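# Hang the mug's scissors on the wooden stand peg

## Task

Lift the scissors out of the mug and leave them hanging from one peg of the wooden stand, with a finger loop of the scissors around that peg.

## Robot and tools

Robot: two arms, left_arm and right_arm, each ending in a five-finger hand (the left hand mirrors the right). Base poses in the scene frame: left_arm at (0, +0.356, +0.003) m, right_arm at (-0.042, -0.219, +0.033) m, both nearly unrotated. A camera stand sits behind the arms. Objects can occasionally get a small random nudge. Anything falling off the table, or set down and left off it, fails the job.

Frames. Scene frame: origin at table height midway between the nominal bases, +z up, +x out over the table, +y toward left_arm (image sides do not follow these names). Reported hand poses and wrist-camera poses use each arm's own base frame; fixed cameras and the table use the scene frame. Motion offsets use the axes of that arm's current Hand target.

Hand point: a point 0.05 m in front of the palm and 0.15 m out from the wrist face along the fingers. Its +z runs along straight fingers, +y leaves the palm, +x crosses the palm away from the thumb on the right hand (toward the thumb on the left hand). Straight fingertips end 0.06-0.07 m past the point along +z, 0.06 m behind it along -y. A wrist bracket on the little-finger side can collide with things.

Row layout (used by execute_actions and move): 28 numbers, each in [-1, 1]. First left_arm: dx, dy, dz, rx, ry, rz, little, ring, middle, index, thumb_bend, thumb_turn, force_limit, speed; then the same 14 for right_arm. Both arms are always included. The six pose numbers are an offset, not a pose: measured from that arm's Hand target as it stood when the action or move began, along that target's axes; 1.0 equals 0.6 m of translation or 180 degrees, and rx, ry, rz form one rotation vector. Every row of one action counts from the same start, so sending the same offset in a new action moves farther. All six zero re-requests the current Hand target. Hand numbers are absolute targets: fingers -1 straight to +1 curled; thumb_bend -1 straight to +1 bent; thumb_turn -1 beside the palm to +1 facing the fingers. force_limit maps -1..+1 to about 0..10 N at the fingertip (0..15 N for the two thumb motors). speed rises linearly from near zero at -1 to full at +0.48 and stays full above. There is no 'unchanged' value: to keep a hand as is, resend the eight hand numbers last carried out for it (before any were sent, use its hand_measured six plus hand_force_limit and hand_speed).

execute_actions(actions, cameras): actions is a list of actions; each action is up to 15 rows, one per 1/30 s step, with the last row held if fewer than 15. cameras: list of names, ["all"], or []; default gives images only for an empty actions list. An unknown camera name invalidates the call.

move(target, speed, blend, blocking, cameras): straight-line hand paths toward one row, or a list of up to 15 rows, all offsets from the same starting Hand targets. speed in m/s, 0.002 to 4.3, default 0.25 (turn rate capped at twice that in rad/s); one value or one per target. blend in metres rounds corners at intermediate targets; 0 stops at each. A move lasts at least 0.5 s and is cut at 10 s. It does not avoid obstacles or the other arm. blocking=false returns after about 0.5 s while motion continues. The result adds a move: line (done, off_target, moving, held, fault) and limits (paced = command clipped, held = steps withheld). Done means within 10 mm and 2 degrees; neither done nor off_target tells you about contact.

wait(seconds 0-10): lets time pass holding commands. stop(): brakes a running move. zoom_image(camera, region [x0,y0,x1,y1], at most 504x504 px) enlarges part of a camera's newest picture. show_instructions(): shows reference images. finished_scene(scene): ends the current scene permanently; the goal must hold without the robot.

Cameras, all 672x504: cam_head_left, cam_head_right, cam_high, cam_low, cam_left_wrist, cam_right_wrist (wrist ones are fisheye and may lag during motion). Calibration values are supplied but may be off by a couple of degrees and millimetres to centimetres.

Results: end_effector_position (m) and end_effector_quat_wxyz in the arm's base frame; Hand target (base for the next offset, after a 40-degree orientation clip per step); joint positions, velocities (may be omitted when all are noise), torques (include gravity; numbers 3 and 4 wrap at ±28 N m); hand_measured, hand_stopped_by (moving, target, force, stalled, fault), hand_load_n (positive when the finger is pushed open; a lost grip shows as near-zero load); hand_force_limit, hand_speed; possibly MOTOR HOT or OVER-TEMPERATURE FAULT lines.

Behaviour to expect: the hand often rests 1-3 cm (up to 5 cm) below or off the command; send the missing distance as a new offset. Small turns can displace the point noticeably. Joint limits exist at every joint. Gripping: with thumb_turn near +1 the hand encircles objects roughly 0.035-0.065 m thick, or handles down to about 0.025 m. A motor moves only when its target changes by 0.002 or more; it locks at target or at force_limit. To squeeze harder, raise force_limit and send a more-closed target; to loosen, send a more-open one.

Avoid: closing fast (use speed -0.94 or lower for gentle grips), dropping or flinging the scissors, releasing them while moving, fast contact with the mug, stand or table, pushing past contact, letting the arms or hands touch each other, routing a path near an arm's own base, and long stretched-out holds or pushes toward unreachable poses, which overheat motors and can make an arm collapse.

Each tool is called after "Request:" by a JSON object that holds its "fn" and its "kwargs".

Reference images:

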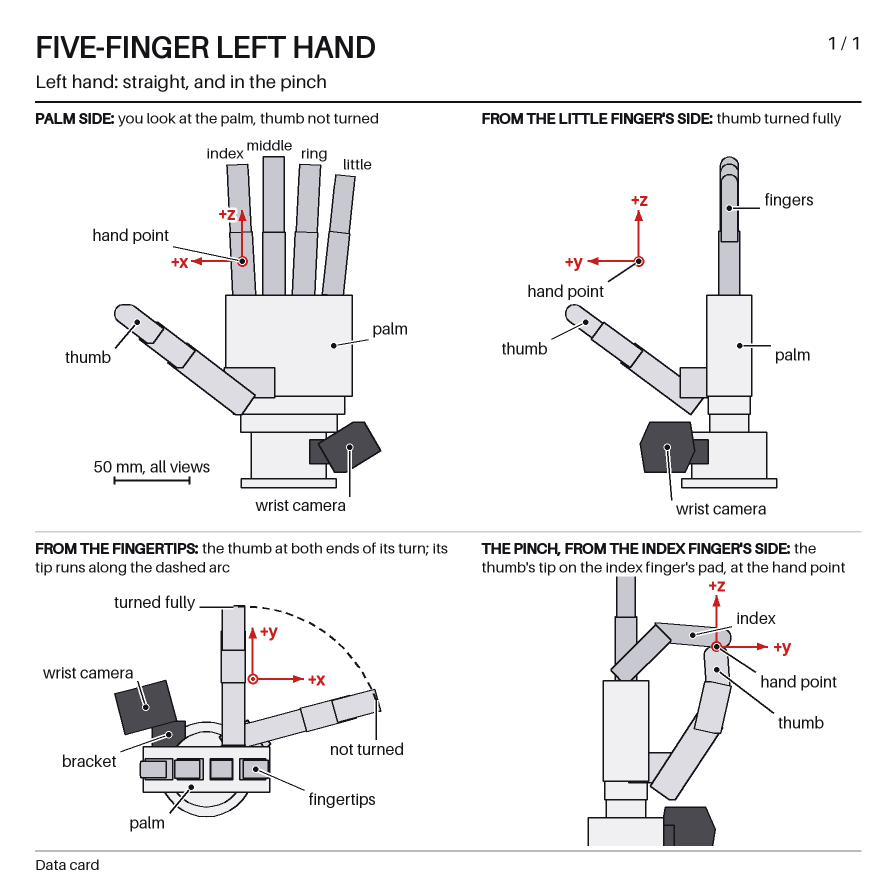

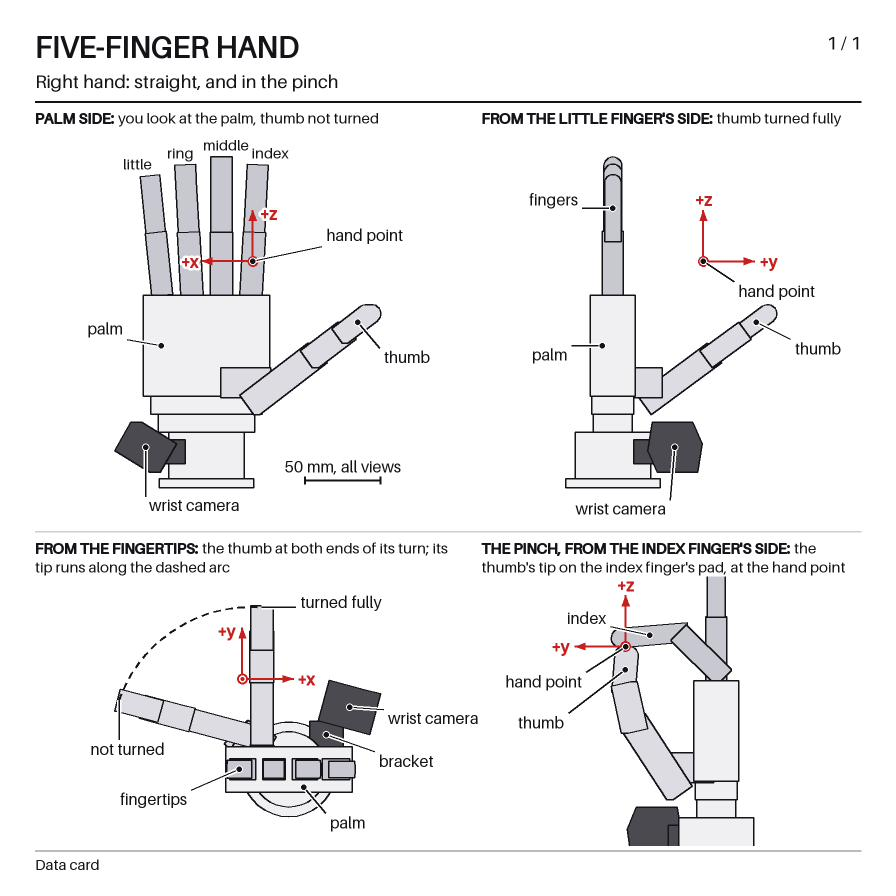

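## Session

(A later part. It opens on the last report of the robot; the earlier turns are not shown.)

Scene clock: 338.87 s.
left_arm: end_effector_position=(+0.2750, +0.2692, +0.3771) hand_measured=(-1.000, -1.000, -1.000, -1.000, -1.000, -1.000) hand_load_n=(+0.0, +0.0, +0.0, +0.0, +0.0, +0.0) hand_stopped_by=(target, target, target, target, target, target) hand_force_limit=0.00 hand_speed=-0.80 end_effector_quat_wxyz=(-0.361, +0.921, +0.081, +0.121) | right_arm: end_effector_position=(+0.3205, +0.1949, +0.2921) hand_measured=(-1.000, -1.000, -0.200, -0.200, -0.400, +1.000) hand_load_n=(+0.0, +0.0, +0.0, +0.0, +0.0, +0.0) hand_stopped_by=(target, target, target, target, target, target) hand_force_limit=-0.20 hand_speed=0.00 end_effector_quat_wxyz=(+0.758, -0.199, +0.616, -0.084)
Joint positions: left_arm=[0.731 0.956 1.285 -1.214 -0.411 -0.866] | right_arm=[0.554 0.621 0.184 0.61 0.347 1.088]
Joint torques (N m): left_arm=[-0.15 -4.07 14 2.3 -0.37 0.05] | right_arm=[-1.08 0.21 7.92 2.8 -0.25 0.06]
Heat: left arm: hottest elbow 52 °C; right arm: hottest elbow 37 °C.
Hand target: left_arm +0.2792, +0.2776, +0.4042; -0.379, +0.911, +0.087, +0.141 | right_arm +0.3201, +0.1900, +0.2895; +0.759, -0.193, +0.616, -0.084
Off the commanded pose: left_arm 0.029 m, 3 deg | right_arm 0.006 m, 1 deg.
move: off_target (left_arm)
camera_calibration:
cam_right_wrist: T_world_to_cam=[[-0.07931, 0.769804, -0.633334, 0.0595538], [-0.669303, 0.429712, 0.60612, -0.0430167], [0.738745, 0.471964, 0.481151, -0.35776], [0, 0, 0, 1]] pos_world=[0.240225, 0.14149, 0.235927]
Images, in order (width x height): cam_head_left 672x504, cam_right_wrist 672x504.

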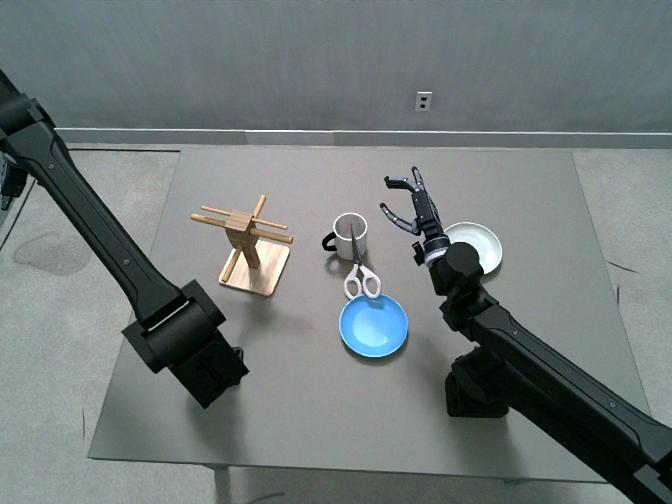

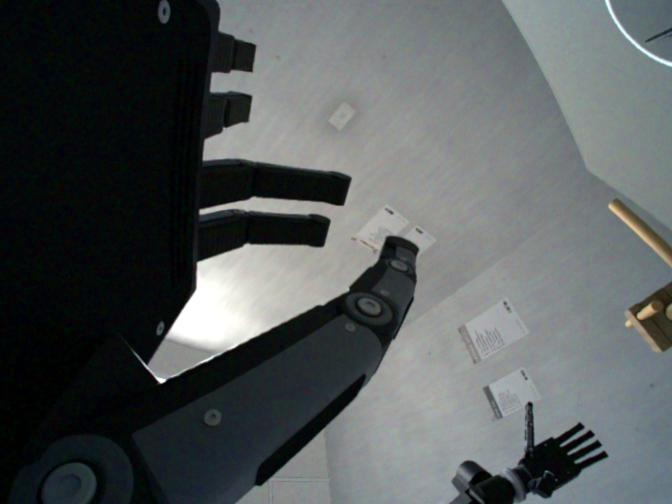

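Request:
{"fn": "move", "kwargs": {"target": [[0,0,0,0,0,0,-1,-1,-1,-1,-1,-1,0,-0.8, 0.1633,0.0608,-0.0155,-0.0834,0.3326,-0.0088,-1,-1,-0.1,-0.1,-0.4,1,-0.2,0.0]], "speed": 0.2, "cameras": ["cam_right_wrist","cam_head_left","cam_low","cam_high"]}}

Scene clock: 345.47 s.
left_arm: end_effector_position=(+0.2750, +0.2692, +0.3771) hand_measured=(-1.000, -1.000, -1.000, -1.000, -1.000, -1.000) hand_load_n=(+0.0, +0.0, +0.0, +0.0, +0.0, +0.0) hand_stopped_by=(target, target, target, target, target, target) hand_force_limit=0.00 hand_speed=-0.80 end_effector_quat_wxyz=(-0.361, +0.921, +0.081, +0.121) | right_arm: end_effector_position=(+0.3132, +0.1805, +0.1574) hand_measured=(-1.000, -1.000, -0.100, -0.100, -0.400, +1.000) hand_load_n=(+0.0, +0.0, +0.0, +0.0, +0.0, +0.0) hand_stopped_by=(target, target, target, target, target, target) hand_force_limit=-0.20 hand_speed=0.00 end_effector_quat_wxyz=(+0.303, -0.241, +0.916, -0.108)
Joint positions: left_arm=[0.731 0.956 1.285 -1.214 -0.411 -0.866] | right_arm=[0.562 0.839 0.634 -0.817 0.376 1.512]
Joint torques (N m): left_arm=[-0.09 -4.13 14 2.29 -0.37 0.04] | right_arm=[-1.08 -1.32 13.82 0.99 0.09 0.05]
Heat: left arm: hottest elbow 52 °C; right arm: hottest elbow 37 °C.
Hand target: left_arm +0.2792, +0.2776, +0.4042; -0.379, +0.911, +0.087, +0.141 | right_arm +0.3294, +0.1856, +0.1852; +0.320, -0.226, +0.914, -0.101
Off the commanded pose: left_arm 0.029 m, 3 deg | right_arm 0.032 m, 3 deg.
move: off_target (left_arm, right_arm)
camera_calibration:
cam_right_wrist: T_world_to_cam=[[-0.563642, 0.697226, -0.442926, 0.119646], [0.236854, 0.650121, 0.721972, -0.301924], [0.791333, 0.302024, -0.531576, -0.107081], [0, 0, 0, 1]] pos_world=[0.223686, 0.145208, 0.214053]
Images, in order (width x height): cam_head_left 672x504, cam_high 672x504, cam_low 672x504, cam_right_wrist 672x504.

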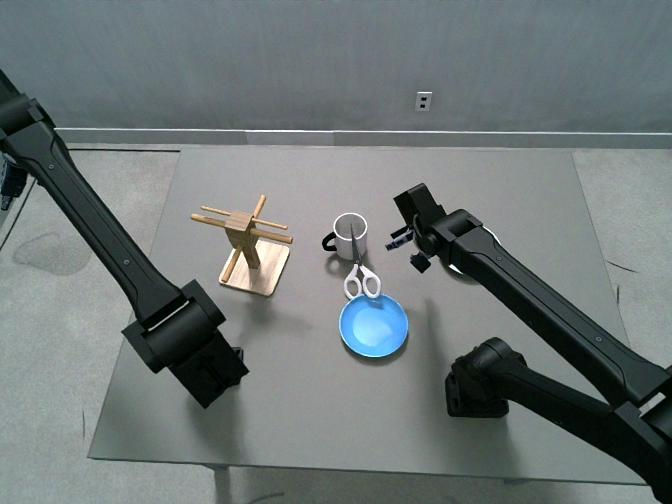

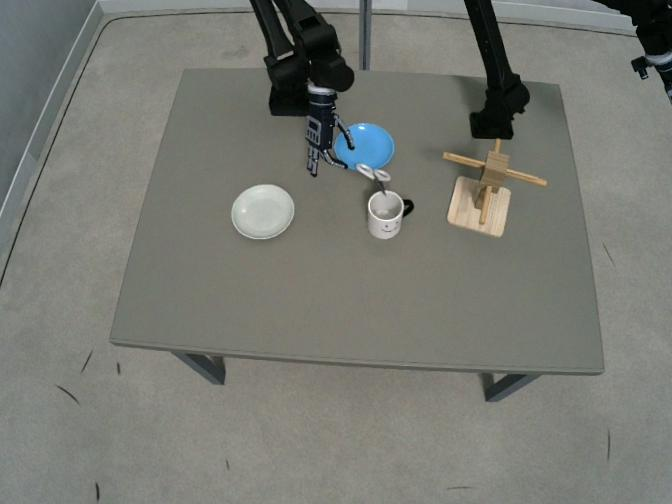

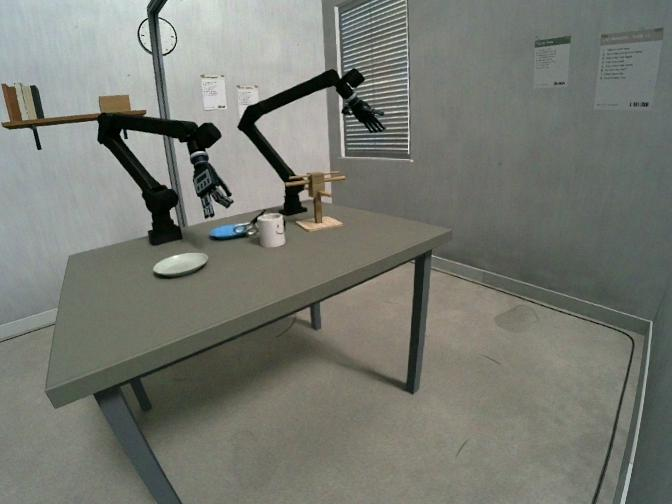

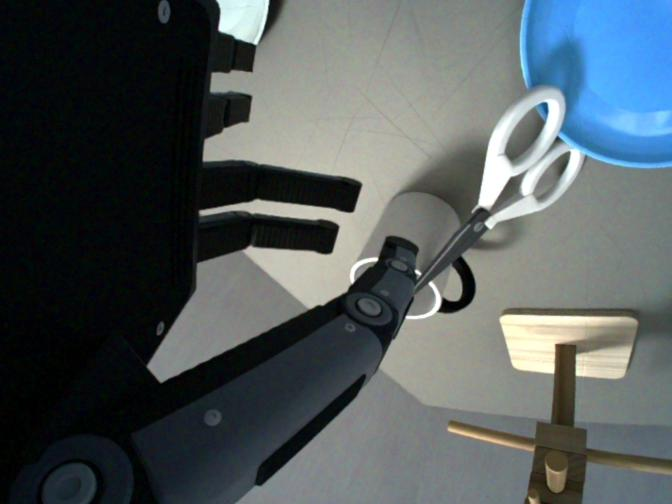

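Request:
{"fn": "zoom_image", "kwargs": {"camera": "cam_right_wrist", "region": [320, 60, 620, 330]}}

Scaled by 1.680 from the camera's 672x504 image, which has a finer 960x720 frame.

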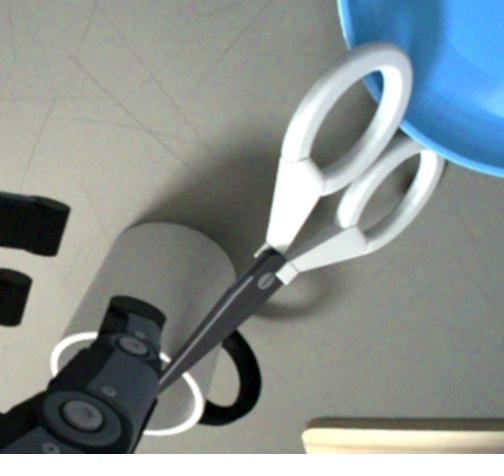

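Request:
{"fn": "move", "kwargs": {"target": [[0,0,0,0,0,0,-1,-1,-1,-1,-1,-1,0,-0.8, 0.0205,0.0565,0.1235,0,0,0,-1,-1,-0.1,-0.1,-0.4,1,-0.2,0.0]], "speed": 0.1, "cameras": ["cam_right_wrist","cam_head_left","cam_low","cam_high"]}}

Request:
{"fn": "zoom_image", "kwargs": {"camera": "cam_right_wrist", "region": [260, 60, 620, 330]}}

Request:
{"fn": "zoom_image", "kwargs": {"camera": "cam_low", "region": [190, 170, 310, 260]}}

Request:
{"fn": "zoom_image", "kwargs": {"camera": "cam_high", "region": [290, 110, 420, 250]}}

Scene clock: 354.33 s.
left_arm: end_effector_position=(+0.2750, +0.2692, +0.3771) hand_measured=(-1.000, -1.000, -1.000, -1.000, -1.000, -1.000) hand_load_n=(+0.0, +0.0, +0.0, +0.0, +0.0, +0.0) hand_stopped_by=(target, target, target, target, target, target) hand_force_limit=0.00 hand_speed=-0.80 end_effector_quat_wxyz=(-0.361, +0.921, +0.081, +0.121) | right_arm: end_effector_position=(+0.3567, +0.2069, +0.1161) hand_measured=(-1.000, -1.000, -0.100, -0.100, -0.400, +1.000) hand_load_n=(+0.0, +0.0, +0.0, +0.0, +0.0, +0.0) hand_stopped_by=(target, target, target, target, target, target) hand_force_limit=-0.20 hand_speed=0.00 end_effector_quat_wxyz=(+0.322, -0.229, +0.913, -0.101)
Joint positions: left_arm=[0.731 0.956 1.285 -1.214 -0.411 -0.866] | right_arm=[0.562 1.037 0.604 -0.547 0.378 1.526]
Joint torques (N m): left_arm=[-0.03 -4.07 14 2.3 -0.38 0.03] | right_arm=[-0.03 -3.02 7.57 2.03 0.32 0.05]
Heat: left arm: hottest elbow 52 °C; right arm: hottest elbow 38 °C.
Hand target: left_arm +0.2792, +0.2776, +0.4042; -0.379, +0.911, +0.087, +0.141 | right_arm +0.3559, +0.2064, +0.1100; +0.320, -0.226, +0.914, -0.101
Off the commanded pose: left_arm 0.029 m, 3 deg | right_arm 0.006 m, 0 deg.
move: off_target (left_arm)
camera_calibration:
cam_right_wrist: T_world_to_cam=[[-0.538918, 0.716685, -0.44264, 0.0944877], [0.217429, 0.626022, 0.74888, -0.290812], [0.813813, 0.307343, -0.493203, -0.185014], [0, 0, 0, 1]] pos_world=[0.264719, 0.171199, 0.168358]
Images, in order (width x height): cam_head_left 672x504, cam_high 672x504, cam_low 672x504, cam_right_wrist 672x504.

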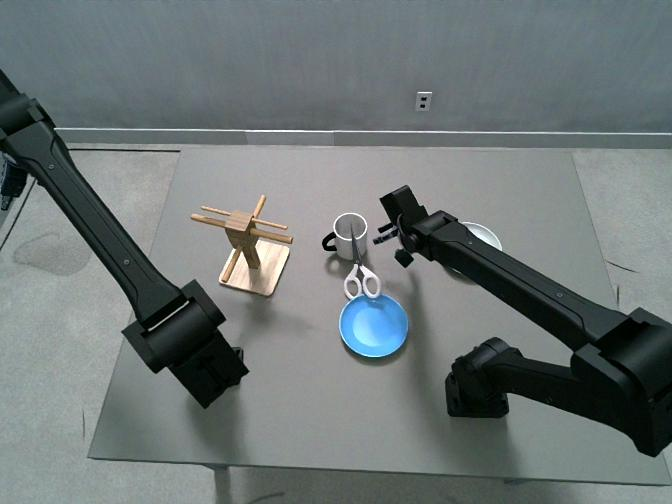

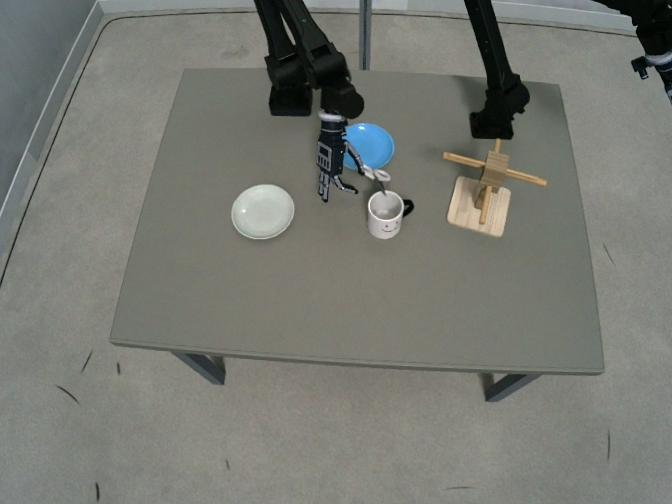

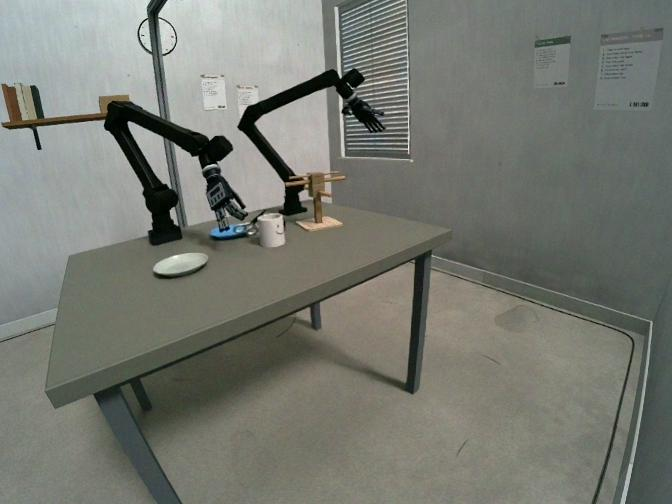

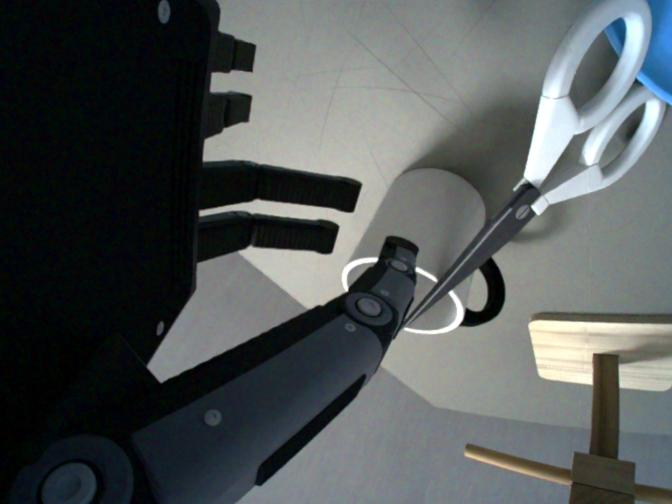

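Scaled by 1.400 from the camera's 672x504 image, which has a finer 960x720 frame.

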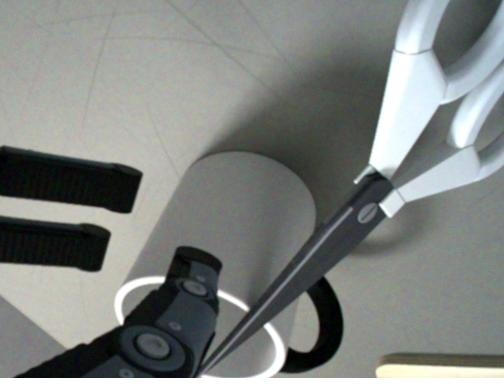

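Scaled by 4.200 from the camera's 672x504 image, which has a finer 960x720 frame.

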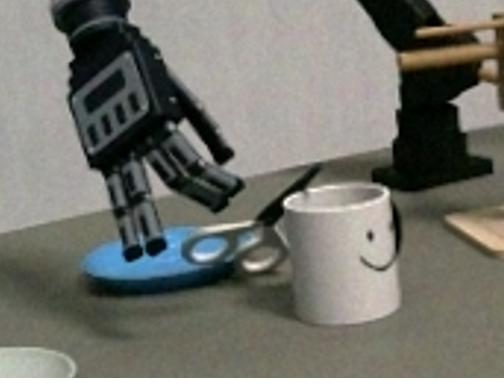

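Scaled by 3.600 from the camera's 672x504 image, which has a finer 960x720 frame.

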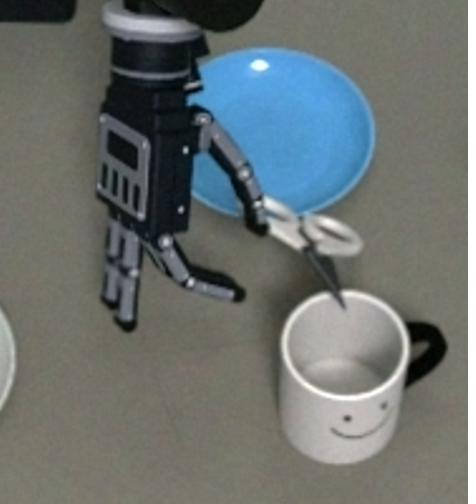

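Request:
{"fn": "move", "kwargs": {"target": [[0,0,0,0,0,0,-1,-1,-1,-1,-1,-1,0,-0.8, 0.025,0.0833,0.02,0,0,0,-1,-1,-0.1,-0.1,-0.4,1,-0.2,0.0]], "speed": 0.08, "cameras": ["cam_right_wrist","cam_low","cam_high"]}}

Request:
{"fn": "zoom_image", "kwargs": {"camera": "cam_right_wrist", "region": [260, 100, 560, 325]}}

Request:
{"fn": "zoom_image", "kwargs": {"camera": "cam_low", "region": [190, 170, 310, 260]}}

Request:
{"fn": "zoom_image", "kwargs": {"camera": "cam_high", "region": [290, 110, 420, 250]}}

Scene clock: 363.73 s.
left_arm: end_effector_position=(+0.2750, +0.2692, +0.3771) hand_measured=(-1.000, -1.000, -1.000, -1.000, -1.000, -1.000) hand_load_n=(+0.0, +0.0, +0.0, +0.0, +0.0, -0.5) hand_stopped_by=(target, target, target, target, target, target) hand_force_limit=0.00 hand_speed=-0.80 end_effector_quat_wxyz=(-0.361, +0.921, +0.081, +0.121) | right_arm: end_effector_position=(+0.3392, +0.2415, +0.0843) hand_measured=(-1.000, -1.000, -0.100, -0.100, -0.400, +1.000) hand_load_n=(+0.0, +0.0, +0.0, +0.0, +0.0, +0.0) hand_stopped_by=(target, target, target, target, target, target) hand_force_limit=-0.20 hand_speed=0.00 end_effector_quat_wxyz=(+0.324, -0.224, +0.914, -0.101)
Joint positions: left_arm=[0.731 0.956 1.285 -1.214 -0.411 -0.866] | right_arm=[0.702 1.121 0.568 -0.477 0.457 1.663]
Joint torques (N m): left_arm=[-0.09 -3.96 13.97 2.29 -0.37 0.04] | right_arm=[0.5 -3.25 6.89 1.91 0.39 0.08]
Heat: left arm: hottest elbow 52 °C; right arm: hottest elbow 38 °C.
Hand target: left_arm +0.2792, +0.2776, +0.4042; -0.379, +0.911, +0.087, +0.141 | right_arm +0.3356, +0.2426, +0.0760; +0.320, -0.226, +0.914, -0.101
Off the commanded pose: left_arm 0.029 m, 3 deg | right_arm 0.009 m, 0 deg.
move: off_target (left_arm)
camera_calibration:
cam_right_wrist: T_world_to_cam=[[-0.532134, 0.722334, -0.441663, 0.0424347], [0.219224, 0.621415, 0.752186, -0.284651], [0.817786, 0.303441, -0.48903, -0.197907], [0, 0, 0, 1]] pos_world=[0.246829, 0.206287, 0.13607]
Images, in order (width x height): cam_high 672x504, cam_low 672x504, cam_right_wrist 672x504.

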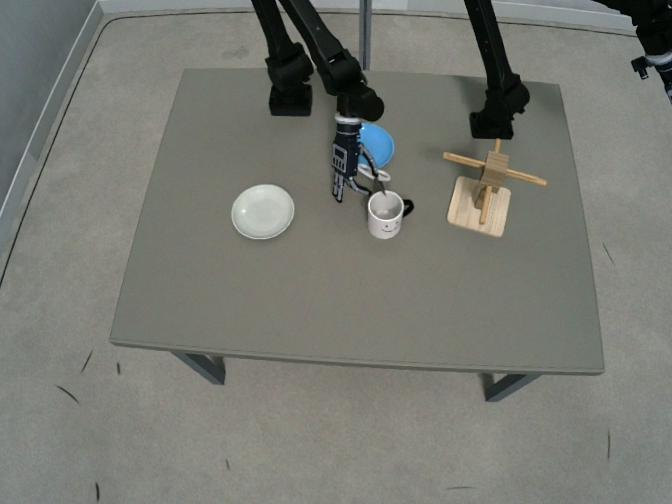

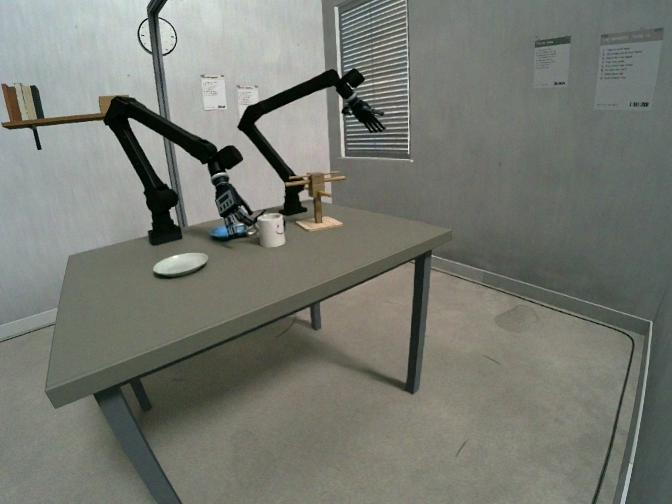

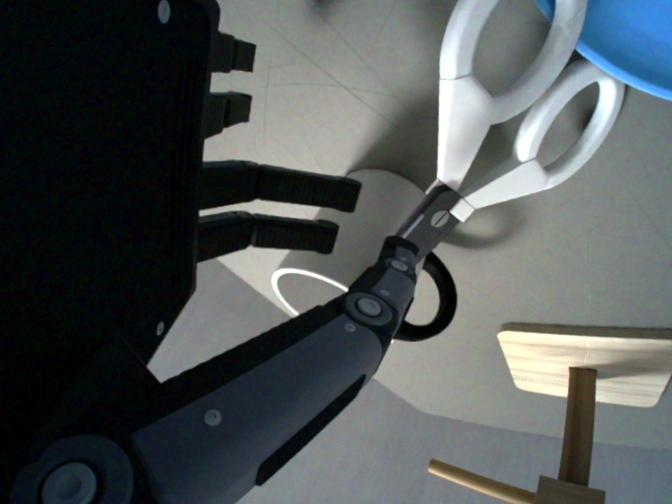

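Scaled by 1.680 from the camera's 672x504 image, which has a finer 960x720 frame.

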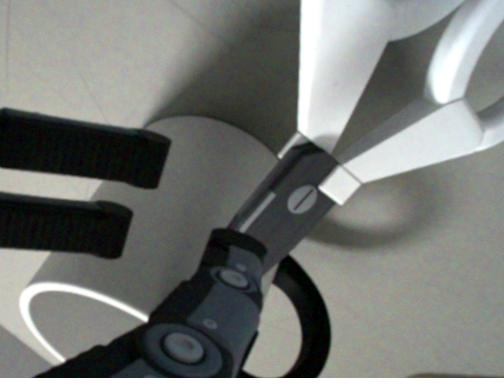

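Scaled by 4.200 from the camera's 672x504 image, which has a finer 960x720 frame.

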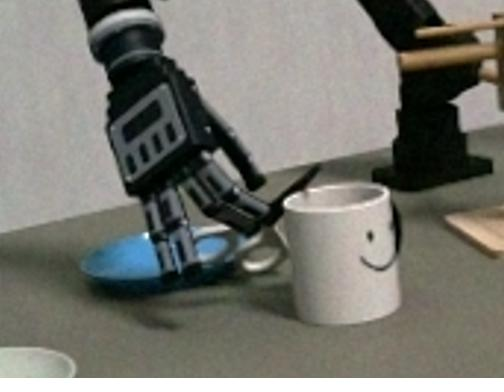

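Scaled by 3.600 from the camera's 672x504 image, which has a finer 960x720 frame.

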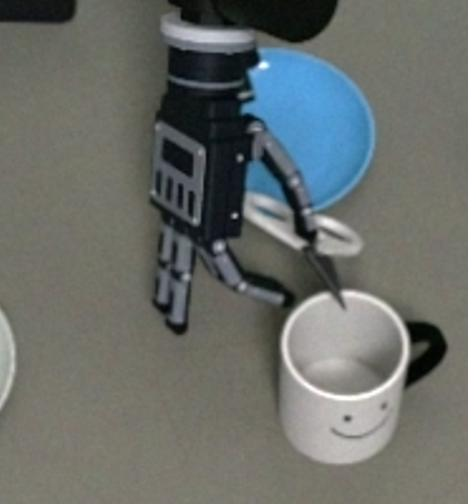

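Request:
{"fn": "move", "kwargs": {"target": [[0,0,0,0,0,0,-1,-1,-1,-1,-1,-1,0,-0.8, 0.0,0.060,0.0,0,0,0,-1,-1,-0.1,-0.1,-0.4,1,-0.2,0.0]], "speed": 0.06, "cameras": ["cam_right_wrist","cam_low","cam_high"]}}

Request:
{"fn": "zoom_image", "kwargs": {"camera": "cam_right_wrist", "region": [260, 100, 560, 325]}}

Request:
{"fn": "zoom_image", "kwargs": {"camera": "cam_low", "region": [190, 170, 310, 260]}}

Request:
{"fn": "zoom_image", "kwargs": {"camera": "cam_high", "region": [290, 110, 420, 250]}}

Scene clock: 368.17 s.
left_arm: end_effector_position=(+0.2750, +0.2692, +0.3771) hand_measured=(-1.000, -1.000, -1.000, -1.000, -1.000, -1.000) hand_load_n=(+0.0, +0.0, -0.5, +0.0, +0.0, +0.0) hand_stopped_by=(target, target, target, target, target, target) hand_force_limit=0.00 hand_speed=-0.80 end_effector_quat_wxyz=(-0.361, +0.921, +0.081, +0.121) | right_arm: end_effector_position=(+0.3208, +0.2668, +0.0626) hand_measured=(-1.000, -1.000, -0.100, -0.100, -0.400, +1.000) hand_load_n=(+0.0, +0.0, +0.0, +0.0, +0.0, +0.0) hand_stopped_by=(target, target, target, target, target, target) hand_force_limit=-0.20 hand_speed=0.00 end_effector_quat_wxyz=(+0.315, -0.227, +0.915, -0.105)
Joint positions: left_arm=[0.731 0.956 1.285 -1.214 -0.411 -0.866] | right_arm=[0.812 1.194 0.568 -0.476 0.509 1.772]
Joint torques (N m): left_arm=[-0.09 -4.01 14 2.29 -0.38 0.04] | right_arm=[0.62 -3.66 8.17 1.78 0.45 0.08]
Heat: left arm: hottest elbow 52 °C; right arm: hottest elbow 37 °C.
Hand target: left_arm +0.2792, +0.2776, +0.4042; -0.379, +0.911, +0.087, +0.141 | right_arm +0.3230, +0.2741, +0.0640; +0.320, -0.226, +0.914, -0.101
Off the commanded pose: left_arm 0.029 m, 3 deg | right_arm 0.008 m, 1 deg.
move: off_target (left_arm)
camera_calibration:
cam_right_wrist: T_world_to_cam=[[-0.538165, 0.716876, -0.443247, 0.00833314], [0.231072, 0.631239, 0.740367, -0.285777], [0.810546, 0.296017, -0.50536, -0.195798], [0, 0, 0, 1]] pos_world=[0.229223, 0.232379, 0.116325]
Images, in order (width x height): cam_high 672x504, cam_low 672x504, cam_right_wrist 672x504.

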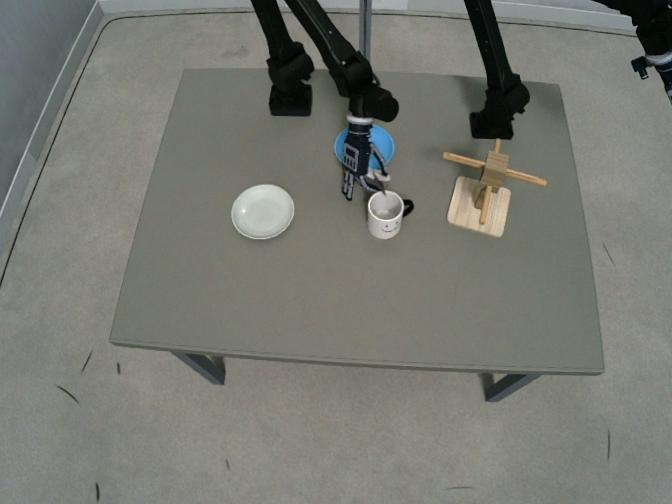

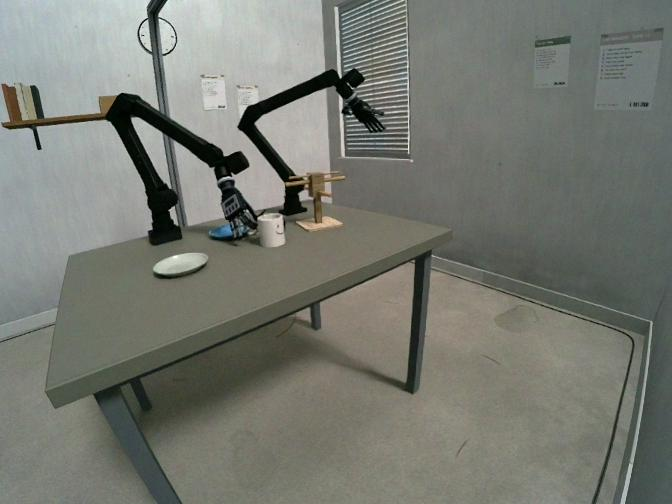

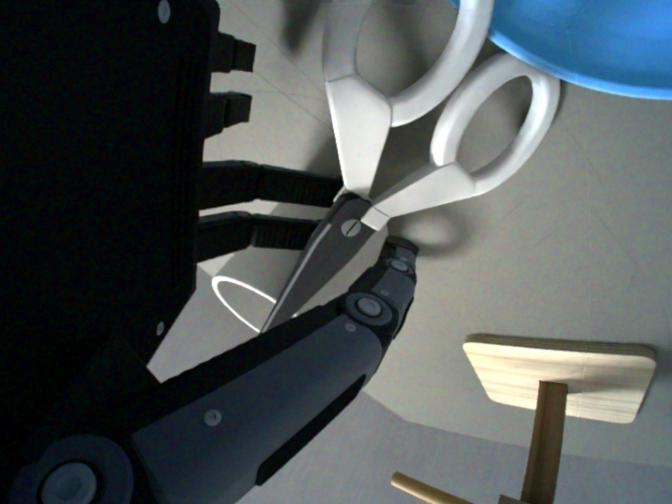

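Scaled by 1.680 from the camera's 672x504 image, which has a finer 960x720 frame.

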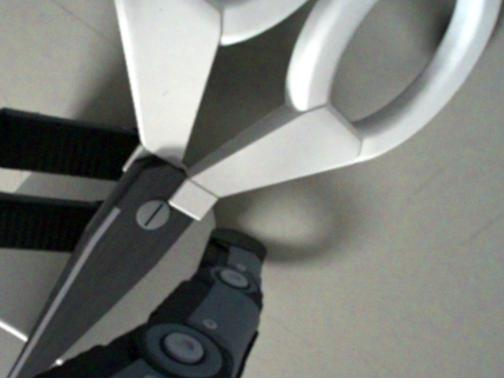

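Scaled by 4.200 from the camera's 672x504 image, which has a finer 960x720 frame.

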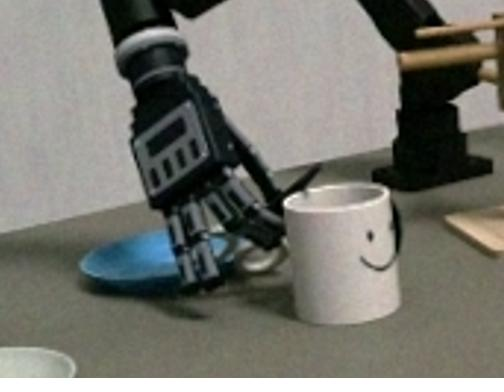

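Scaled by 3.600 from the camera's 672x504 image, which has a finer 960x720 frame.

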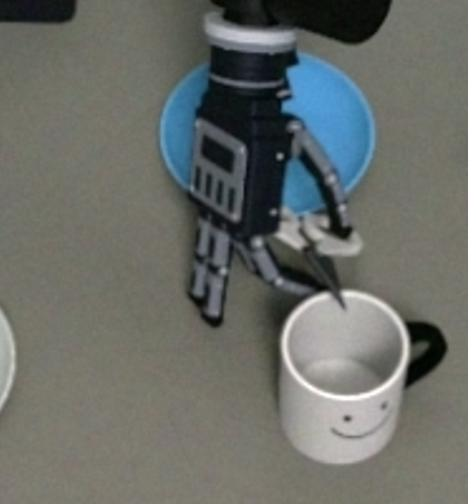

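Request:
{"fn": "move", "kwargs": {"target": [[0,0,0,0,0,0,-1,-1,-1,-1,-1,-1,0,-0.8, -0.007,0.0133,0.010,0,0,0,-1,-1,-0.1,-0.1,-0.4,1,-0.2,0.0],[0,0,0,0,0,0,-1,-1,-1,-1,-1,-1,0,-0.8, -0.007,0.0133,0.010,0,0,0,-1,-1,0.05,0.05,-0.15,1,-0.2,-0.7]], "speed": 0.06, "cameras": ["cam_right_wrist","cam_low","cam_high"]}}

Request:
{"fn": "zoom_image", "kwargs": {"camera": "cam_right_wrist", "region": [260, 100, 560, 325]}}

Scene clock: 375.43 s.
left_arm: end_effector_position=(+0.2750, +0.2692, +0.3771) hand_measured=(-1.000, -1.000, -1.000, -1.000, -1.000, -1.000) hand_load_n=(+0.5, +0.0, +0.0, +0.0, +0.0, +0.0) hand_stopped_by=(target, target, target, target, target, target) hand_force_limit=0.00 hand_speed=-0.80 end_effector_quat_wxyz=(-0.361, +0.921, +0.081, +0.121) | right_arm: end_effector_position=(+0.3203, +0.2704, +0.0518) hand_measured=(-1.000, -1.000, +0.050, +0.050, -0.150, +1.000) hand_load_n=(+0.0, -0.5, +0.0, +0.0, +0.5, +0.0) hand_stopped_by=(target, target, target, target, target, target) hand_force_limit=-0.20 hand_speed=-0.70 end_effector_quat_wxyz=(+0.310, -0.228, +0.916, -0.109)
Joint positions: left_arm=[0.731 0.956 1.285 -1.214 -0.411 -0.866] | right_arm=[0.822 1.23 0.568 -0.458 0.515 1.784]
Joint torques (N m): left_arm=[-0.15 -4.07 14 2.33 -0.38 0.04] | right_arm=[0.62 -3.84 9.18 1.73 0.45 0.05]
Heat: left arm: hottest elbow 52 °C; right arm: hottest elbow 38 °C.
Hand target: left_arm +0.2792, +0.2776, +0.4042; -0.379, +0.911, +0.087, +0.141 | right_arm +0.3269, +0.2829, +0.0590; +0.320, -0.227, +0.914, -0.102
Off the commanded pose: left_arm 0.029 m, 3 deg | right_arm 0.016 m, 1 deg.
move: off_target (left_arm, right_arm); target 2's new numbers were sent with right_arm's hand 0.016 m and 1 deg from that target
camera_calibration:
cam_right_wrist: T_world_to_cam=[[-0.541215, 0.713169, -0.445507, 0.00284786], [0.237848, 0.638006, 0.732378, -0.283436], [0.806545, 0.29041, -0.514924, -0.198581], [0, 0, 0, 1]] pos_world=[0.22912, 0.236473, 0.106597]
Images, in order (width x height): cam_high 672x504, cam_low 672x504, cam_right_wrist 672x504.

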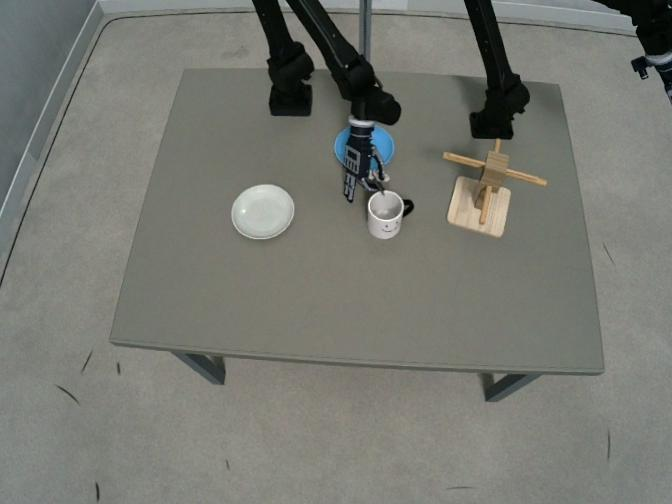

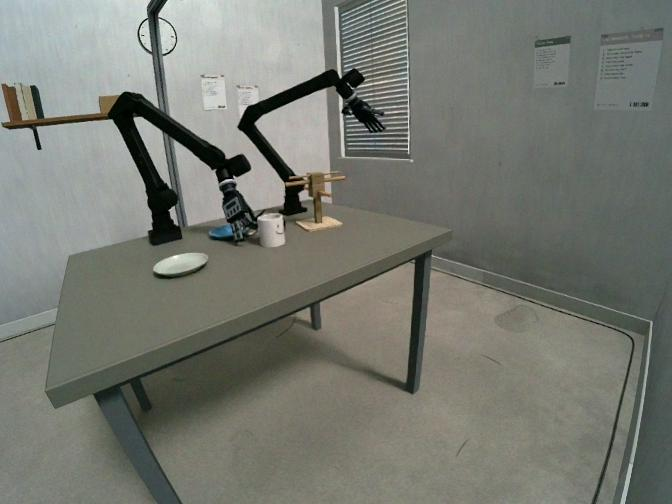

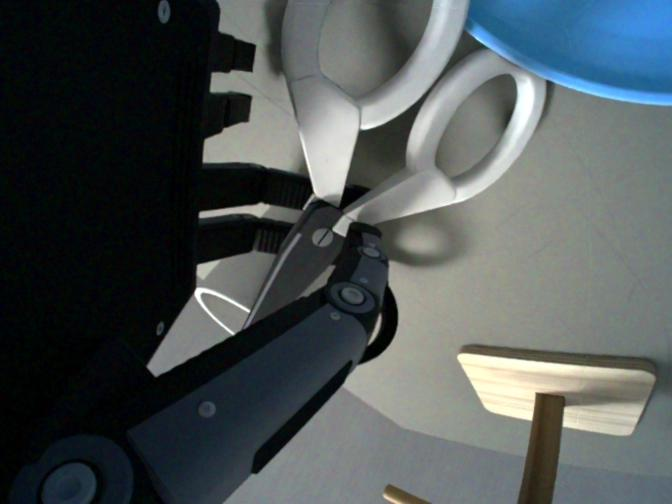

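Scaled by 1.680 from the camera's 672x504 image, which has a finer 960x720 frame.

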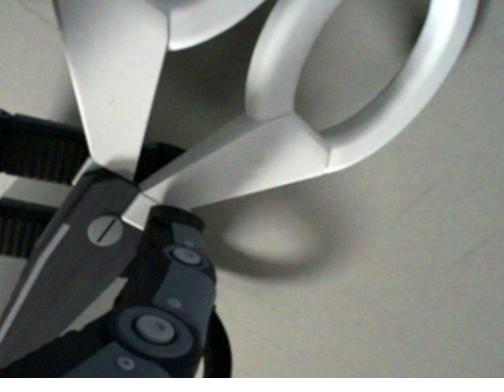

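Request:
{"fn": "move", "kwargs": {"target": [[0,0,0,0,0,0,-1,-1,-1,-1,-1,-1,0,-0.8, 0.0,0.0,0.0,0,0,0,-1,-1,0.15,0.15,0.0,1,-0.2,-0.85],[0,0,0,0,0,0,-1,-1,-1,-1,-1,-1,0,-0.8, 0,0,0,0,0,0,-1,-1,0.6,0.6,0.3,1,-0.1,-0.9]], "speed": 0.06, "cameras": ["cam_right_wrist","cam_low","cam_high"]}}

Request:
{"fn": "zoom_image", "kwargs": {"camera": "cam_right_wrist", "region": [260, 100, 560, 325]}}

Request:
{"fn": "zoom_image", "kwargs": {"camera": "cam_low", "region": [190, 170, 310, 260]}}

Scene clock: 379.53 s.
left_arm: end_effector_position=(+0.2750, +0.2692, +0.3771) hand_measured=(-1.000, -1.000, -1.000, -1.000, -1.000, -1.000) hand_load_n=(+0.0, +0.0, +0.0, +0.0, +0.0, +0.0) hand_stopped_by=(target, target, target, target, target, target) hand_force_limit=0.00 hand_speed=-0.80 end_effector_quat_wxyz=(-0.361, +0.921, +0.081, +0.121) | right_arm: end_effector_position=(+0.3203, +0.2704, +0.0519) hand_measured=(-1.000, -1.000, +0.156, +0.166, -0.060, +1.000) hand_load_n=(+0.0, +0.0, +5.0, +5.5, +6.5, -0.5) hand_stopped_by=(target, target, force, force, force, target) hand_force_limit=-0.10 hand_speed=-0.90 end_effector_quat_wxyz=(+0.311, -0.228, +0.916, -0.109)
Joint positions: left_arm=[0.731 0.956 1.285 -1.214 -0.411 -0.866] | right_arm=[0.822 1.23 0.568 -0.458 0.515 1.785]
Joint torques (N m): left_arm=[-0.15 -3.96 14 2.32 -0.38 0.05] | right_arm=[0.62 -3.78 9.18 1.73 0.45 0.04]
Heat: left arm: hottest elbow 52 °C; right arm: hottest elbow 38 °C.
Hand target: left_arm +0.2792, +0.2776, +0.4042; -0.379, +0.911, +0.087, +0.141 | right_arm +0.3269, +0.2828, +0.0590; +0.320, -0.226, +0.914, -0.102
Off the commanded pose: left_arm 0.029 m, 3 deg | right_arm 0.016 m, 1 deg.
move: off_target (left_arm, right_arm); target 2's new numbers were sent with right_arm's hand 0.016 m and 1 deg from that target
camera_calibration:
cam_right_wrist: T_world_to_cam=[[-0.540529, 0.71401, -0.444992, 0.00236767], [0.238464, 0.63725, 0.732835, -0.283511], [0.806823, 0.290004, -0.514718, -0.198599], [0, 0, 0, 1]] pos_world=[0.229121, 0.236571, 0.106598]
Images, in order (width x height): cam_high 672x504, cam_low 672x504, cam_right_wrist 672x504.

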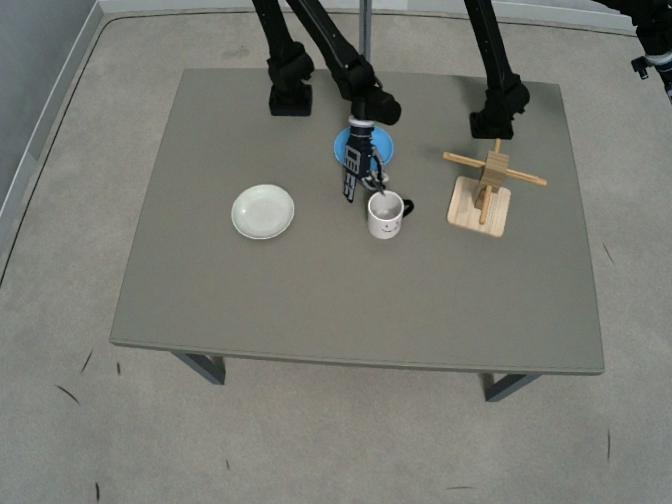

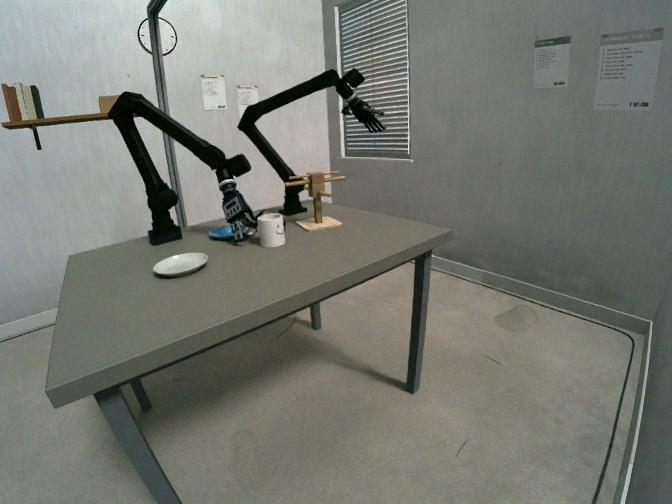

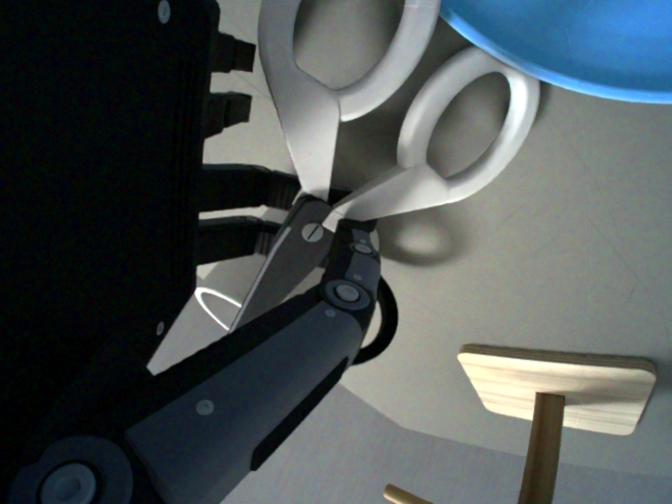

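Scaled by 1.680 from the camera's 672x504 image, which has a finer 960x720 frame.

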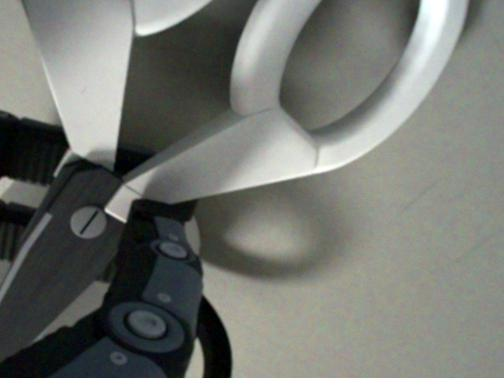

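Scaled by 4.200 from the camera's 672x504 image, which has a finer 960x720 frame.

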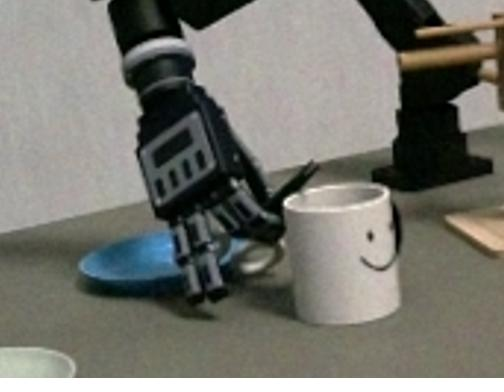

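Request:
{"fn": "move", "kwargs": {"target": [[0,0,0,0,0,0,-1,-1,-1,-1,-1,-1,0,-0.8, 0.0,0.0,0.0,0,0,0,-1,-1,0.02,0.02,-0.3,1,-0.1,-0.6],[0,0,0,0,0,0,-1,-1,-1,-1,-1,-1,0,-0.8, 0.0,-0.020,0,0,0,0,-1,-1,0.02,0.02,-0.3,1,-0.1,-0.6]], "speed": 0.06, "cameras": ["cam_right_wrist"]}}

Request:
{"fn": "zoom_image", "kwargs": {"camera": "cam_right_wrist", "region": [260, 100, 560, 325]}}

Scene clock: 384.07 s.
left_arm: end_effector_position=(+0.2750, +0.2692, +0.3771) hand_measured=(-1.000, -1.000, -1.000, -1.000, -1.000, -1.000) hand_load_n=(+0.0, +0.0, +0.0, +0.0, +0.0, +0.0) hand_stopped_by=(target, target, target, target, target, target) hand_force_limit=0.00 hand_speed=-0.80 end_effector_quat_wxyz=(-0.361, +0.921, +0.081, +0.121) | right_arm: end_effector_position=(+0.3212, +0.2680, +0.0506) hand_measured=(-1.000, -1.000, +0.020, +0.020, -0.300, +1.000) hand_load_n=(+0.0, +0.0, +0.0, +0.0, +0.0, +0.0) hand_stopped_by=(target, target, target, target, target, target) hand_force_limit=-0.10 hand_speed=-0.60 end_effector_quat_wxyz=(+0.307, -0.234, +0.916, -0.110)
Joint positions: left_arm=[0.731 0.956 1.285 -1.214 -0.411 -0.866] | right_arm=[0.81 1.23 0.568 -0.458 0.505 1.763]
Joint torques (N m): left_arm=[-0.09 -3.96 14.02 2.33 -0.37 0.03] | right_arm=[-1.03 -5.48 8.44 1.8 0.21 -0.11]
Heat: left arm: hottest elbow 52 °C; right arm: hottest elbow 38 °C.
Hand target: left_arm +0.2792, +0.2776, +0.4042; -0.379, +0.911, +0.087, +0.141 | right_arm +0.3311, +0.2724, +0.0630; +0.320, -0.226, +0.914, -0.102
Off the commanded pose: left_arm 0.029 m, 3 deg | right_arm 0.017 m, 2 deg.
move: off_target (left_arm, right_arm)
camera_calibration:
cam_right_wrist: T_world_to_cam=[[-0.550303, 0.705773, -0.44615, 0.00940012], [0.238031, 0.644768, 0.726371, -0.282711], [0.800317, 0.293527, -0.522814, -0.197722], [0, 0, 0, 1]] pos_world=[0.230707, 0.233685, 0.106175]
Images, in order (width x height): cam_right_wrist 672x504.

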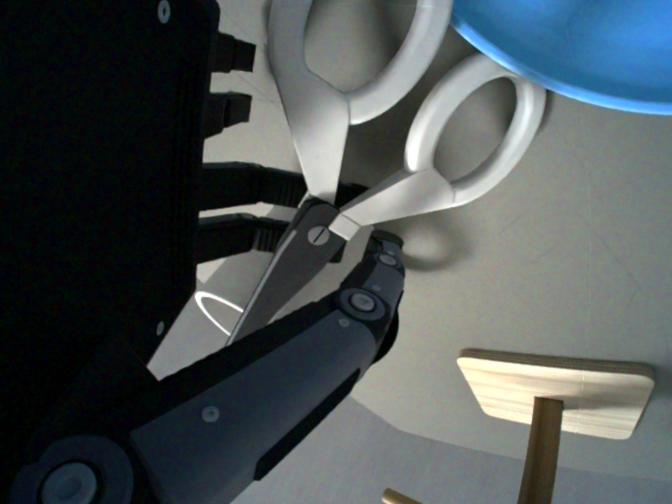

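Scaled by 1.680 from the camera's 672x504 image, which has a finer 960x720 frame.

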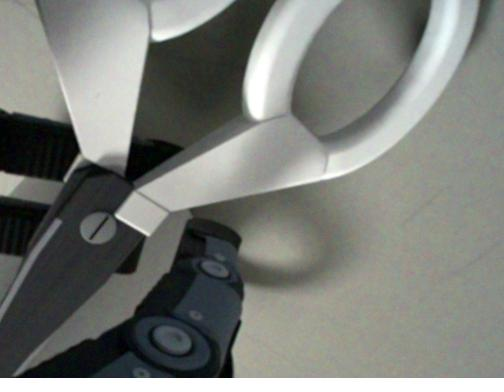

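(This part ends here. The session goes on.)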